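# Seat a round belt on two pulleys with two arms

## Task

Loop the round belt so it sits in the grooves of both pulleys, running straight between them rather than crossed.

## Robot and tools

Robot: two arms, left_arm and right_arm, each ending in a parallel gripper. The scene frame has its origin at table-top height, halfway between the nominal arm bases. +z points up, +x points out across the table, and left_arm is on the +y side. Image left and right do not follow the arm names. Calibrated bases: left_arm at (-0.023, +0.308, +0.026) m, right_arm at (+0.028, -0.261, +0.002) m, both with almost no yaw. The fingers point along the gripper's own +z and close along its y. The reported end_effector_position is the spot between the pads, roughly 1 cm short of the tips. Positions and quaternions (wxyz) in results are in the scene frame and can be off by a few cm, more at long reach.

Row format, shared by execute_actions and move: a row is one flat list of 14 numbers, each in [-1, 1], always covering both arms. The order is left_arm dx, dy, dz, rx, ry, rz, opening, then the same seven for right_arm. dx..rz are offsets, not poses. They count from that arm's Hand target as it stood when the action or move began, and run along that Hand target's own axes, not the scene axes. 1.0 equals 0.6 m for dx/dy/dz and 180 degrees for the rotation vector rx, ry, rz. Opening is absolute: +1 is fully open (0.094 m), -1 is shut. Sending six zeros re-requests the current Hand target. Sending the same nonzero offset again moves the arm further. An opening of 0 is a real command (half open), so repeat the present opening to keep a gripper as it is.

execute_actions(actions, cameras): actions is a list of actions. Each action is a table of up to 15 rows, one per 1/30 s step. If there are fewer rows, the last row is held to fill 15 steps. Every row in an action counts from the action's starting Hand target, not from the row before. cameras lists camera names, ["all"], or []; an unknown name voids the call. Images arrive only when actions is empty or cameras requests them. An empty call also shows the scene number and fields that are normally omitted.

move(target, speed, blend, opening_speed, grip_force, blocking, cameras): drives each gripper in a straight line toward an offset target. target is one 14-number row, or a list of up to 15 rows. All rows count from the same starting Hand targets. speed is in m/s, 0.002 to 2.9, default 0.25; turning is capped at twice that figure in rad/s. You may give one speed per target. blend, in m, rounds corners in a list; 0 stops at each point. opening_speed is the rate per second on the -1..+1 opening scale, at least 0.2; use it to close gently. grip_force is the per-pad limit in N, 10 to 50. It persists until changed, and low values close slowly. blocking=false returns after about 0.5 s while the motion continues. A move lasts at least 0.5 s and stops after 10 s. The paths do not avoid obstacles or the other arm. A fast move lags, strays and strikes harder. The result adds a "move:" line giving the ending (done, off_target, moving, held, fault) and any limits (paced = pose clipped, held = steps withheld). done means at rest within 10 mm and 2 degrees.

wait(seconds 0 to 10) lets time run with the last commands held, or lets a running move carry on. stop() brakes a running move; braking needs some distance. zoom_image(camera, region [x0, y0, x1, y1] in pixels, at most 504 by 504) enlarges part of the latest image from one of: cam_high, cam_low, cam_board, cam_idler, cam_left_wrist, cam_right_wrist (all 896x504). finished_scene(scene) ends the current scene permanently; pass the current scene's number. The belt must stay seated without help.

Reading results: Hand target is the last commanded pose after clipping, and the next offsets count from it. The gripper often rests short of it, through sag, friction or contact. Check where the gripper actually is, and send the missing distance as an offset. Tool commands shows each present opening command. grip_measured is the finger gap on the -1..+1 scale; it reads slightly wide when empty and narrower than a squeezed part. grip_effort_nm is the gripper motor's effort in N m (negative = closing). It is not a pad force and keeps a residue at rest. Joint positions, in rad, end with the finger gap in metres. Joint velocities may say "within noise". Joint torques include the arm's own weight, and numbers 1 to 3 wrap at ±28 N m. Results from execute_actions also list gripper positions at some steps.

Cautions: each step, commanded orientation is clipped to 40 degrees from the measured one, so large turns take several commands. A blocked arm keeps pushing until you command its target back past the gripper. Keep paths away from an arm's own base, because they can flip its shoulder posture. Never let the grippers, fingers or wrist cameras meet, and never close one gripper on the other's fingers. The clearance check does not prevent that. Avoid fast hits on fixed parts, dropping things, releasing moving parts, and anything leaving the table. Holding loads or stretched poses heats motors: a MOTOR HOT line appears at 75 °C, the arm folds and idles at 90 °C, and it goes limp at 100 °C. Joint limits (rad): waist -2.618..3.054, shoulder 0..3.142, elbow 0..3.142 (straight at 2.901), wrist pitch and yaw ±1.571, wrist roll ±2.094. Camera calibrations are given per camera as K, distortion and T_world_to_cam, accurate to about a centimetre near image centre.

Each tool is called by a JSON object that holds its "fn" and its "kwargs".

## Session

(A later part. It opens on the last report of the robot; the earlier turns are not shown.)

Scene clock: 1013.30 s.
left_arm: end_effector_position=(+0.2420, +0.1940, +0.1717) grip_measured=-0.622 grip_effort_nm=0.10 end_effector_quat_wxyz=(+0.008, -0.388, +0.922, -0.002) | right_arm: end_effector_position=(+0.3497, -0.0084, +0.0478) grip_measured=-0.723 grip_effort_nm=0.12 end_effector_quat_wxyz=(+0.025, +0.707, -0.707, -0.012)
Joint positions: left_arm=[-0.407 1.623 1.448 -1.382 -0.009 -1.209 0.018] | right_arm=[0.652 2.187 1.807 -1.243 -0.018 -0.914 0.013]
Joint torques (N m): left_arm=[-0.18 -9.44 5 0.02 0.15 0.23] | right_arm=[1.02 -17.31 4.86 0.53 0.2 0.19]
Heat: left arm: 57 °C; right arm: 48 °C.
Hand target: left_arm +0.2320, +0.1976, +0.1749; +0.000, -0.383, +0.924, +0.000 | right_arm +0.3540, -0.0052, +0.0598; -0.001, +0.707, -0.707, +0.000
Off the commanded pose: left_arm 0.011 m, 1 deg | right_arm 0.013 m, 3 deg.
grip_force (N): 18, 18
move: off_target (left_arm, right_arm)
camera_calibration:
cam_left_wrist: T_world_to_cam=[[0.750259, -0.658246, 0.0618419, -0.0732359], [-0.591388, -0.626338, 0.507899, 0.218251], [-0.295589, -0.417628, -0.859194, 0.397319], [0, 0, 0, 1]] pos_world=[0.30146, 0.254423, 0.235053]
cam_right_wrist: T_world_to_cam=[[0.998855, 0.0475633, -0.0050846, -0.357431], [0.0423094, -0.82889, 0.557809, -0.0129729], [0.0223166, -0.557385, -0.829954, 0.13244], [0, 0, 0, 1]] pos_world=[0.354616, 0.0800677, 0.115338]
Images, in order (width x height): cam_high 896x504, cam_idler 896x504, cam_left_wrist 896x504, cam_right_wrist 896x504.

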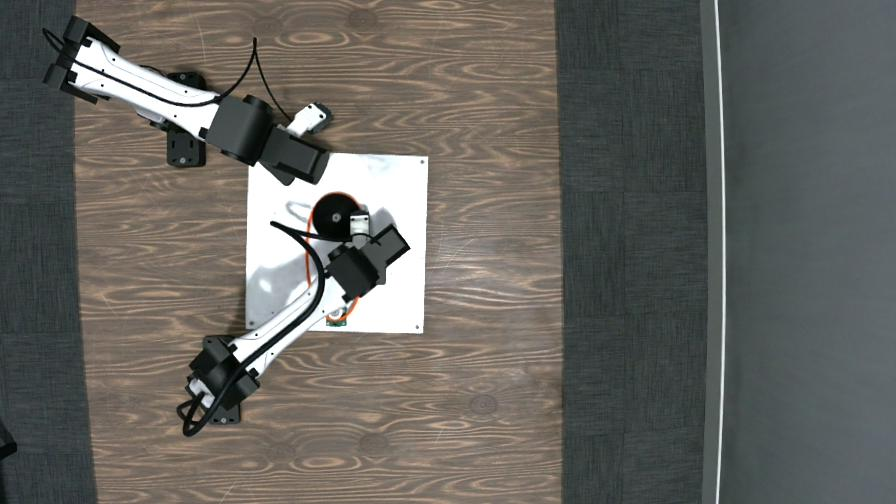

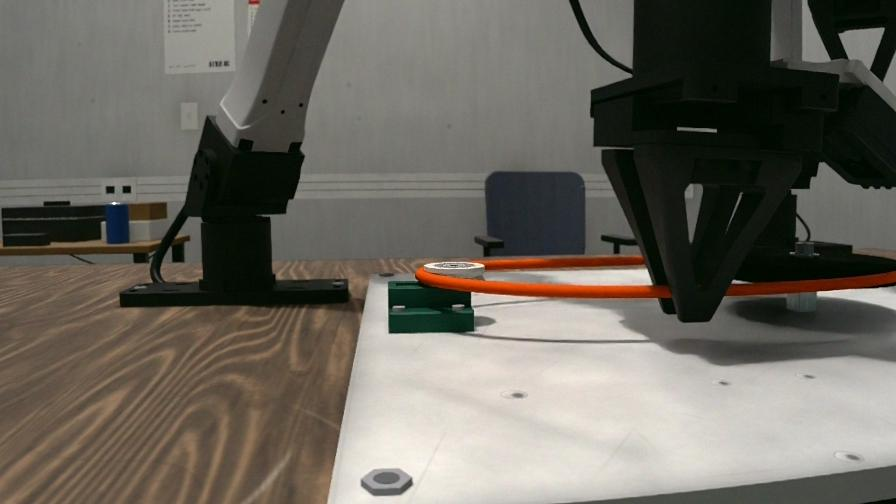

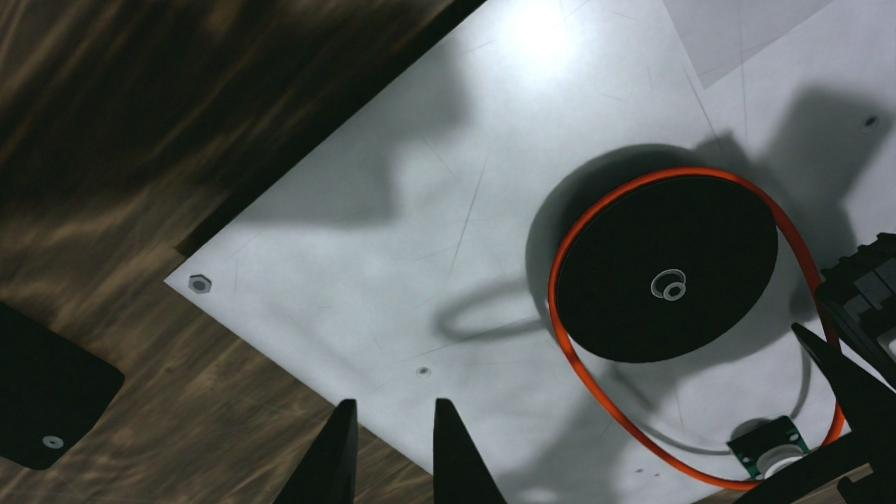

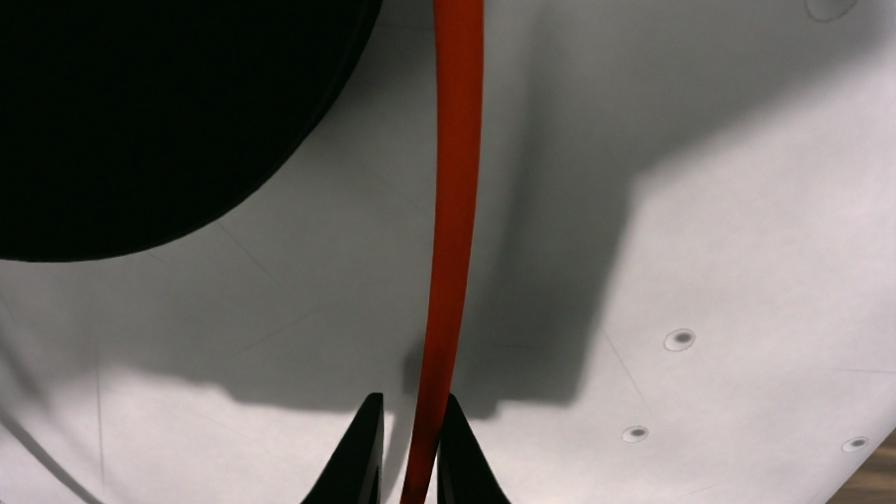

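{"fn": "move", "kwargs": {"target": [[0, 0, 0, 0, 0, 0, -0.62, 0, -0.0167, 0, 0, 0, 0, -0.68],[0, 0, 0, 0, 0, 0, -0.62, 0, -0.0167, -0.12, 0, 0, 0, -0.68]], "cameras": ["all"], "speed": 0.06}}

{"fn": "zoom_image", "kwargs": {"camera": "cam_idler", "region": [340, 200, 540, 330]}}

{"fn": "zoom_image", "kwargs": {"camera": "cam_left_wrist", "region": [520, 120, 896, 504]}}

{"fn": "zoom_image", "kwargs": {"camera": "cam_low", "region": [440, 200, 600, 280]}}

Scene clock: 1029.03 s.
left_arm: end_effector_position=(+0.2420, +0.1940, +0.1717) grip_measured=-0.622 grip_effort_nm=0.10 end_effector_quat_wxyz=(+0.008, -0.388, +0.922, -0.002) | right_arm: end_effector_position=(+0.3614, +0.0007, +0.1289) grip_measured=-0.683 grip_effort_nm=0.12 end_effector_quat_wxyz=(-0.008, +0.707, -0.707, -0.008)
Joint positions: left_arm=[-0.407 1.623 1.448 -1.382 -0.009 -1.209 0.018] | right_arm=[0.652 2.187 2.131 -1.501 -0.018 -0.914 0.015]
Joint torques (N m): left_arm=[-0.06 -9.33 5.03 0.06 0.16 0.22] | right_arm=[-0.09 -12.3 8.44 0.12 0.2 0.03]
Heat: left arm: 57 °C; right arm: 56 °C.
Hand target: left_arm +0.2320, +0.1976, +0.1749; +0.000, -0.383, +0.924, +0.000 | right_arm +0.3639, -0.0053, +0.1318; -0.001, +0.707, -0.707, +0.000
Off the commanded pose: left_arm 0.011 m, 1 deg | right_arm 0.007 m, 1 deg.
grip_force (N): 18, 18
move: off_target (left_arm)
camera_calibration:
cam_left_wrist: T_world_to_cam=[[0.750259, -0.658246, 0.0618419, -0.0732359], [-0.591388, -0.626338, 0.507899, 0.218251], [-0.295589, -0.417628, -0.859194, 0.397319], [0, 0, 0, 1]] pos_world=[0.30146, 0.254423, 0.235053]
cam_right_wrist: T_world_to_cam=[[0.997673, 0.046669, 0.0497081, -0.375763], [0.0136572, -0.851049, 0.524908, -0.0366088], [0.066801, -0.523008, -0.849706, 0.191124], [0, 0, 0, 1]] pos_world=[0.362621, 0.0863399, 0.200294]

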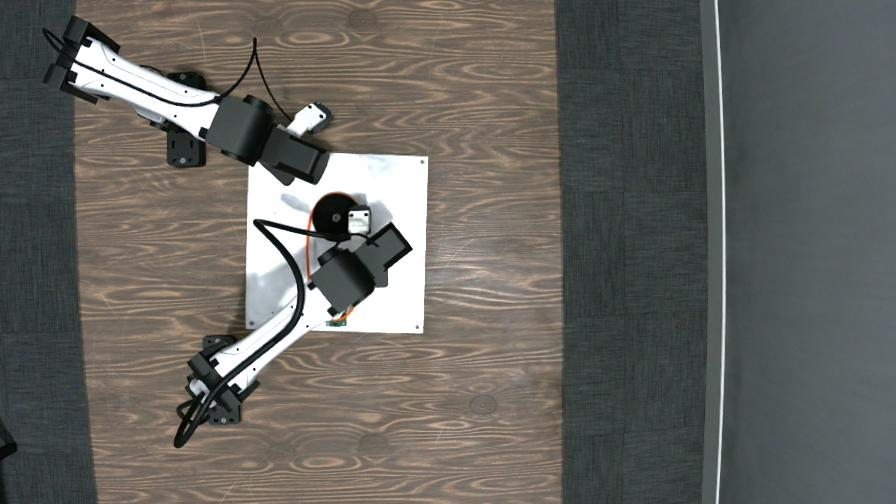

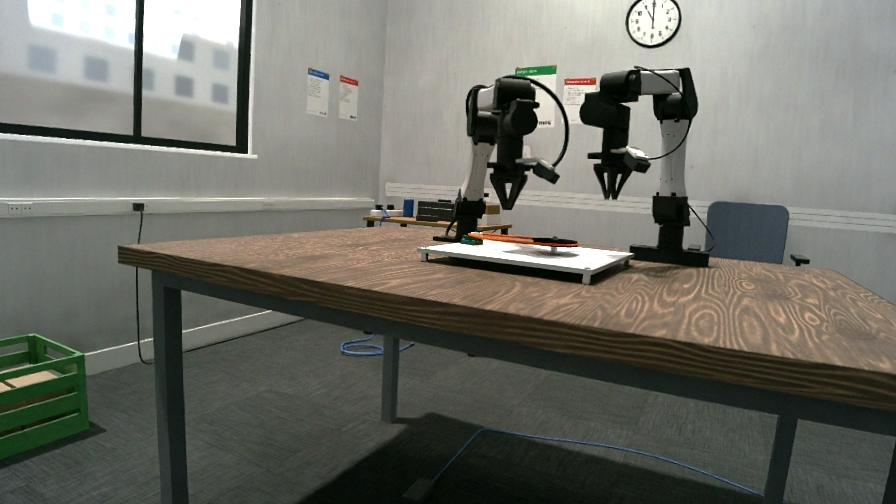

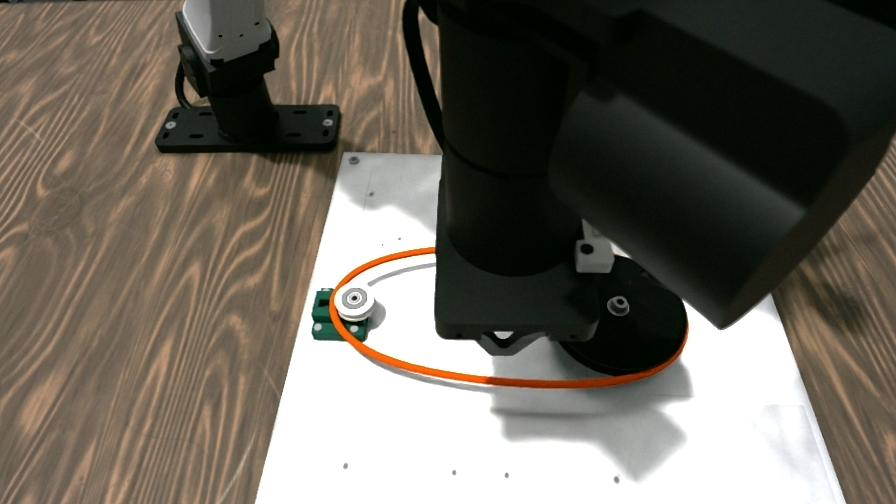

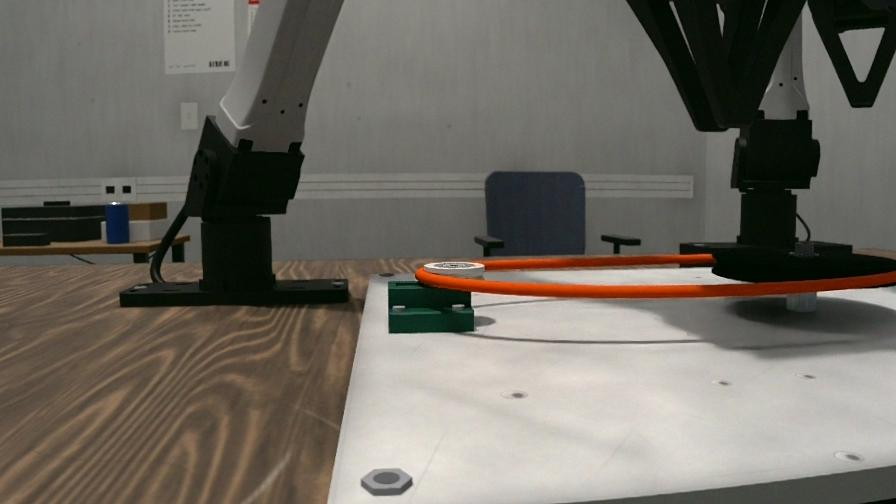

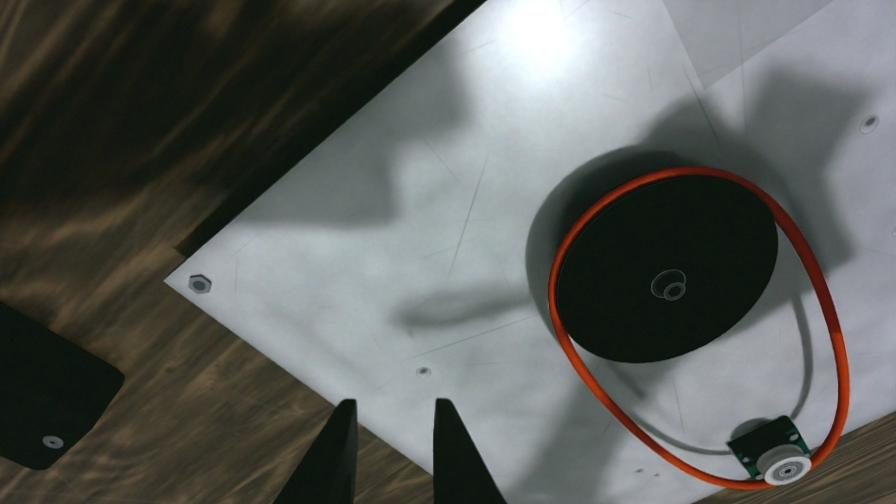

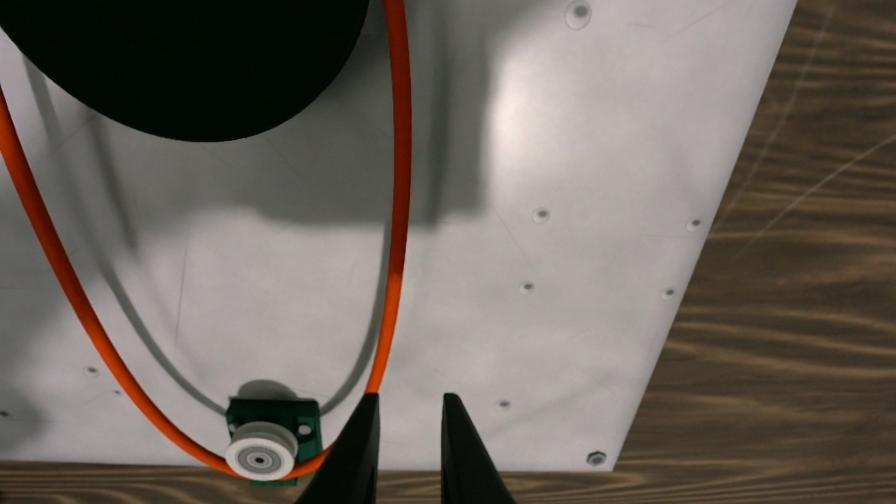

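Scaled by 2.520 from the camera's 896x504 image, which has a finer 1280x720 frame.

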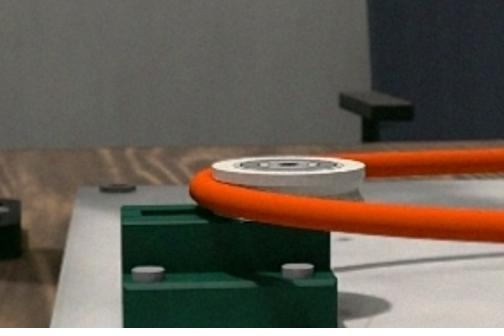

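Scaled by 1.312 from the camera's 896x504 image, which has a finer 1280x720 frame.

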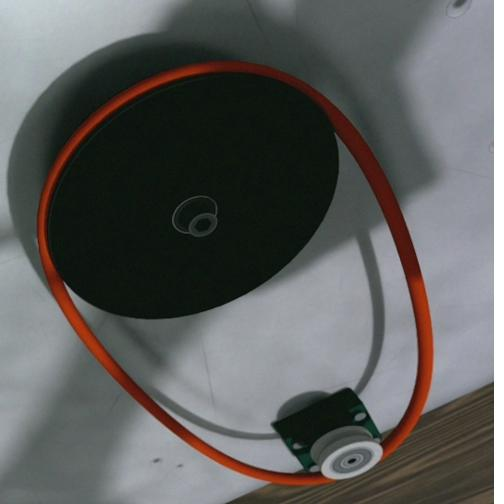

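Scaled by 3.150 from the camera's 896x504 image, which has a finer 1280x720 frame.

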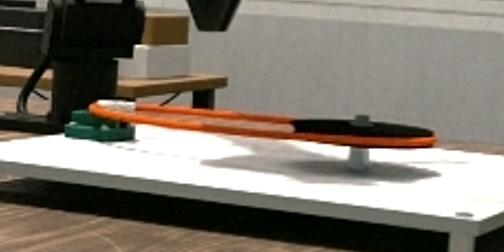

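{"fn": "zoom_image", "kwargs": {"camera": "cam_low", "region": [520, 225, 590, 265]}}

{"fn": "zoom_image", "kwargs": {"camera": "cam_idler", "region": [690, 220, 896, 330]}}

{"fn": "zoom_image", "kwargs": {"camera": "cam_left_wrist", "region": [540, 150, 790, 370]}}

{"fn": "zoom_image", "kwargs": {"camera": "cam_low", "region": [450, 220, 520, 260]}}

Scaled by 7.200 from the camera's 896x504 image, which has a finer 1280x720 frame.

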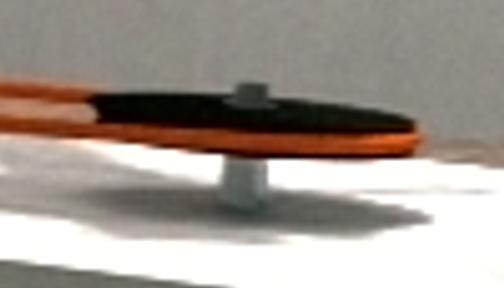

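Scaled by 2.447 from the camera's 896x504 image, which has a finer 1280x720 frame.

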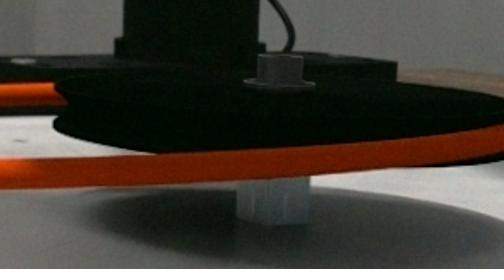

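Scaled by 2.016 from the camera's 896x504 image, which has a finer 1280x720 frame.

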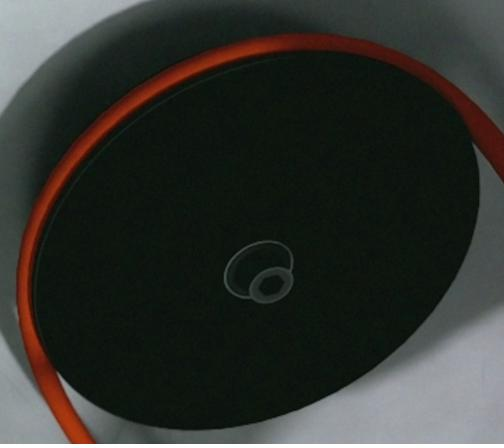

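Scaled by 7.200 from the camera's 896x504 image, which has a finer 1280x720 frame.

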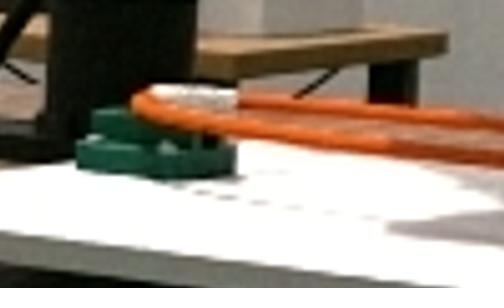

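{"fn": "move", "kwargs": {"target": [0, 0, 0, 0, 0, 0, -0.62, 0.25, 0.05, -0.07, 0, 0, 0, -0.68], "cameras": ["cam_board","cam_idler","cam_high"], "speed": 0.15}}

{"fn": "zoom_image", "kwargs": {"camera": "cam_board", "region": [500, 200, 720, 400]}}

{"fn": "zoom_image", "kwargs": {"camera": "cam_board", "region": [280, 220, 440, 360]}}

{"fn": "zoom_image", "kwargs": {"camera": "cam_idler", "region": [380, 230, 540, 330]}}

Scene clock: 1059.93 s.
left_arm: end_effector_position=(+0.2420, +0.1940, +0.1717) grip_measured=-0.622 grip_effort_nm=0.10 end_effector_quat_wxyz=(+0.008, -0.388, +0.922, -0.002) | right_arm: end_effector_position=(+0.3432, -0.1489, +0.1698) grip_measured=-0.683 grip_effort_nm=0.12 end_effector_quat_wxyz=(-0.010, +0.700, -0.714, -0.004)
Joint positions: left_arm=[-0.407 1.623 1.448 -1.382 -0.009 -1.209 0.018] | right_arm=[0.328 1.813 1.757 -1.501 -0.015 -1.216 0.015]
Joint torques (N m): left_arm=[-0.09 -9.52 4.82 0.02 0.17 0.19] | right_arm=[0.53 -12.23 4.59 0.16 0.15 -0.16]
Heat: left arm: 56 °C; right arm: 56 °C.
Hand target: left_arm +0.2320, +0.1976, +0.1749; +0.000, -0.383, +0.924, +0.000 | right_arm +0.3340, -0.1553, +0.1737; -0.001, +0.707, -0.707, +0.000
Off the commanded pose: left_arm 0.011 m, 1 deg | right_arm 0.012 m, 2 deg.
grip_force (N): 18, 18
move: off_target (left_arm, right_arm)
Images, in order (width x height): cam_high 896x504, cam_board 896x504, cam_idler 896x504.

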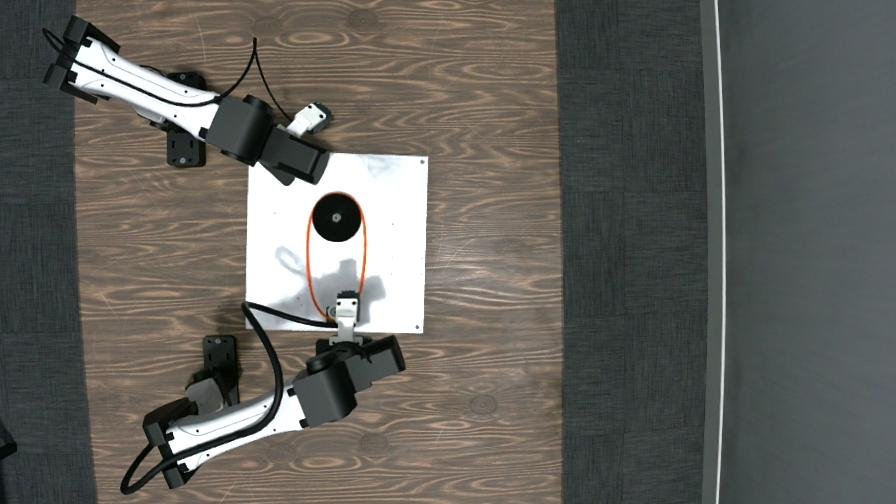

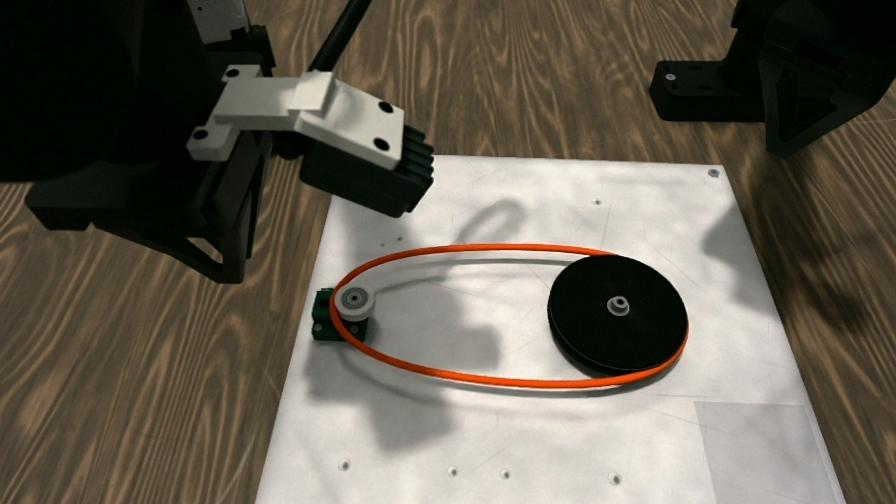

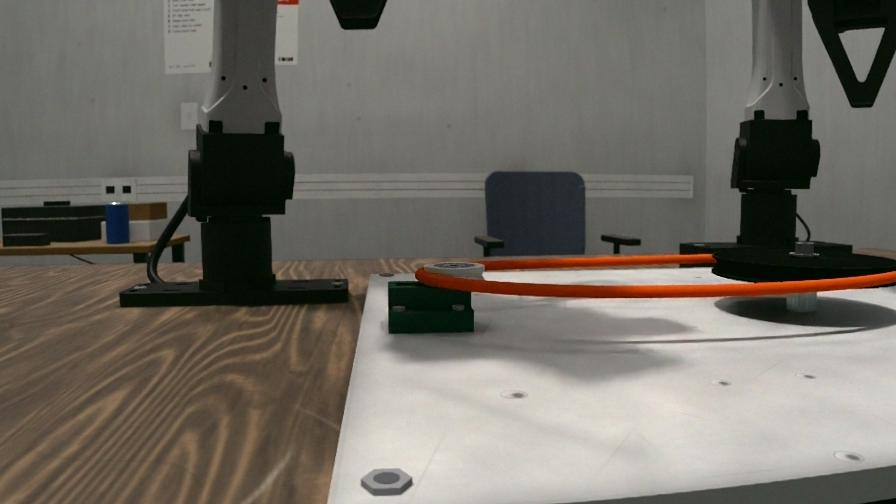

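Scaled by 2.291 from the camera's 896x504 image, which has a finer 1280x720 frame.

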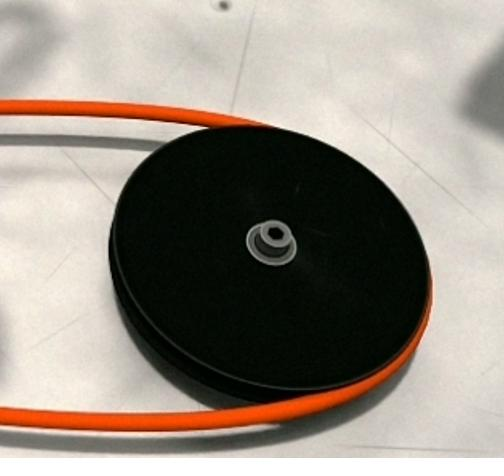

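Scaled by 3.150 from the camera's 896x504 image, which has a finer 1280x720 frame.

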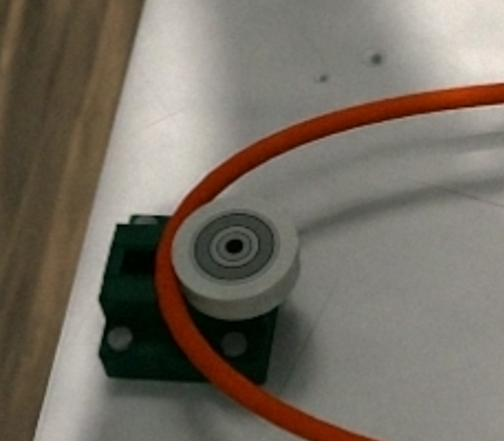

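Scaled by 3.150 from the camera's 896x504 image, which has a finer 1280x720 frame.

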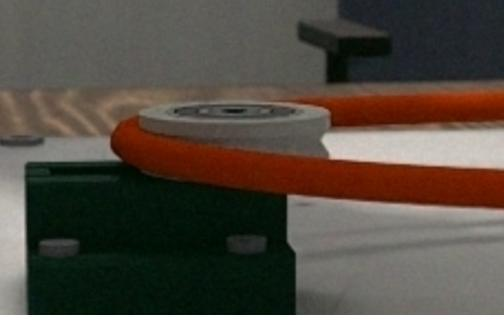

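{"fn": "execute_actions", "kwargs": {"actions": [], "cameras": ["cam_right_wrist","cam_left_wrist","cam_high"]}}

{"fn": "zoom_image", "kwargs": {"camera": "cam_high", "region": [296, 180, 396, 340]}}

{"fn": "zoom_image", "kwargs": {"camera": "cam_left_wrist", "region": [650, 380, 896, 504]}}

Scene clock: 1074.97 s.
left_arm: end_effector_position=(+0.2420, +0.1940, +0.1717) grip_measured=-0.622 grip_effort_nm=0.10 end_effector_quat_wxyz=(+0.008, -0.388, +0.922, -0.002) | right_arm: end_effector_position=(+0.3432, -0.1489, +0.1698) grip_measured=-0.683 grip_effort_nm=0.12 end_effector_quat_wxyz=(-0.010, +0.700, -0.714, -0.004)
Joint positions: left_arm=[-0.407 1.623 1.448 -1.382 -0.009 -1.209 0.018] | right_arm=[0.328 1.813 1.757 -1.501 -0.015 -1.216 0.015]
Joint velocities: within noise
Joint torques (N m): left_arm=[0.01 -9.43 5.05 0.07 0.12 0.22] | right_arm=[0.38 -12.23 4.59 0.17 0.15 -0.14]
Heat: left arm: 56 °C; right arm: 53 °C.
Hand target: left_arm +0.2320, +0.1976, +0.1749; +0.000, -0.383, +0.924, +0.000 | right_arm +0.3340, -0.1553, +0.1737; -0.001, +0.707, -0.707, +0.000
Tool commands: left_gripper/opening=-0.62 right_gripper/opening=-0.68
Off the commanded pose: left_arm 0.011 m, 1 deg | right_arm 0.012 m, 2 deg.
grip_force (N): 18, 18
camera_calibration:
cam_left_wrist: T_world_to_cam=[[0.750259, -0.658246, 0.0618419, -0.0732359], [-0.591388, -0.626338, 0.507899, 0.218251], [-0.295589, -0.417628, -0.859194, 0.397319], [0, 0, 0, 1]] pos_world=[0.30146, 0.254423, 0.235053]
cam_right_wrist: T_world_to_cam=[[0.998038, 0.0251103, 0.0573605, -0.357242], [-0.00900224, -0.849011, 0.528299, -0.177625], [0.0619654, -0.527778, -0.847119, 0.149286], [0, 0, 0, 1]] pos_world=[0.345691, -0.0630446, 0.240794]
Images, in order (width x height): cam_high 896x504, cam_left_wrist 896x504, cam_right_wrist 896x504.

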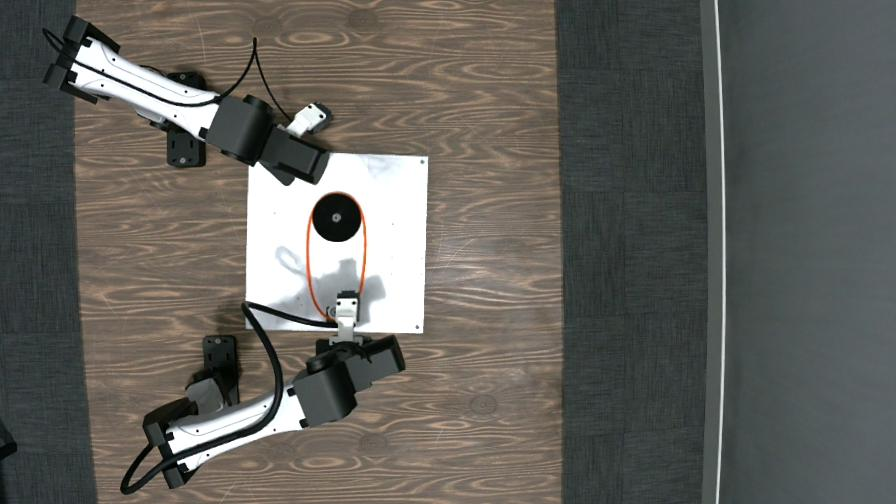

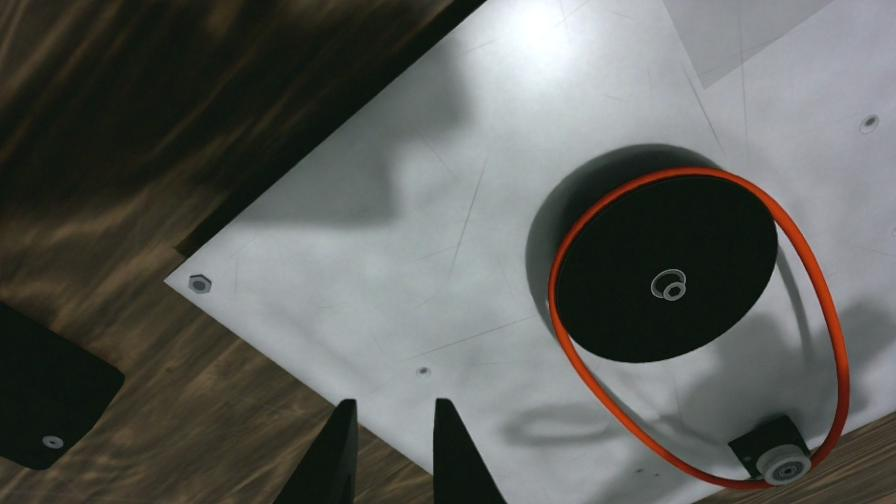

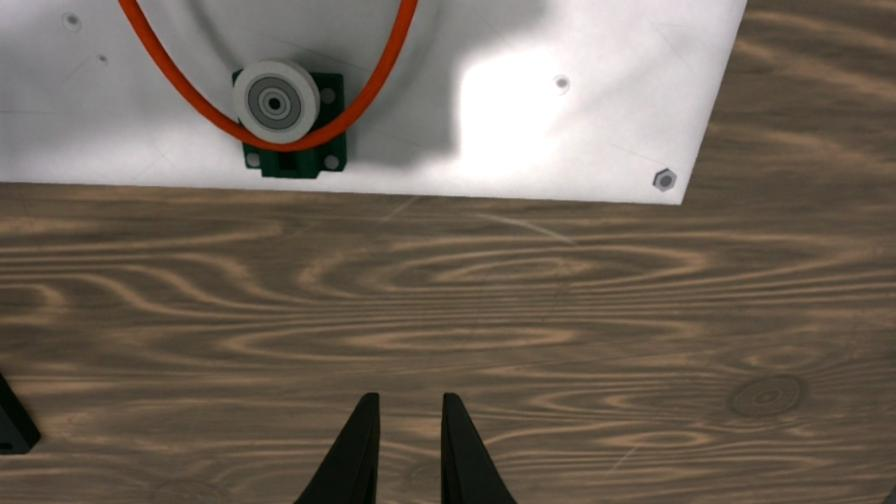

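Scaled by 3.150 from the camera's 896x504 image, which has a finer 1280x720 frame.

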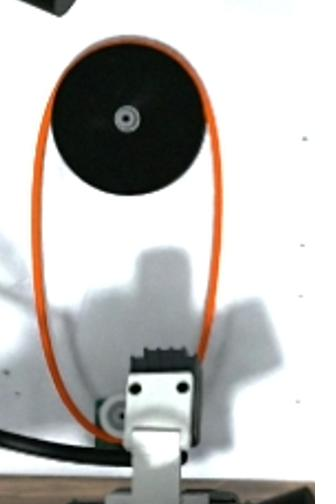

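Scaled by 2.049 from the camera's 896x504 image, which has a finer 1280x720 frame.

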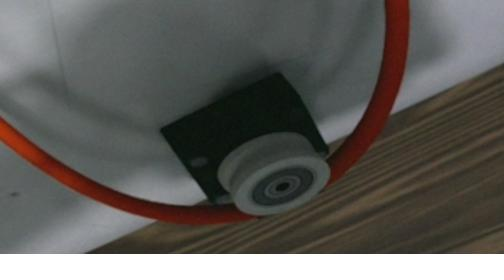

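{"fn": "zoom_image", "kwargs": {"camera": "cam_right_wrist", "region": [210, 40, 370, 190]}}

Scaled by 3.150 from the camera's 896x504 image, which has a finer 1280x720 frame.

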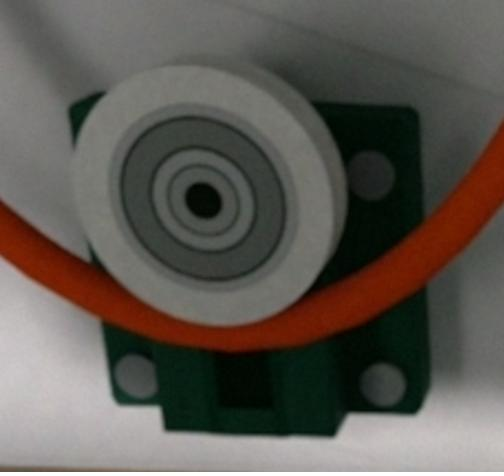

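{"fn": "finished_scene", "kwargs": {"scene": 1}}

The scene is finished: the task was done.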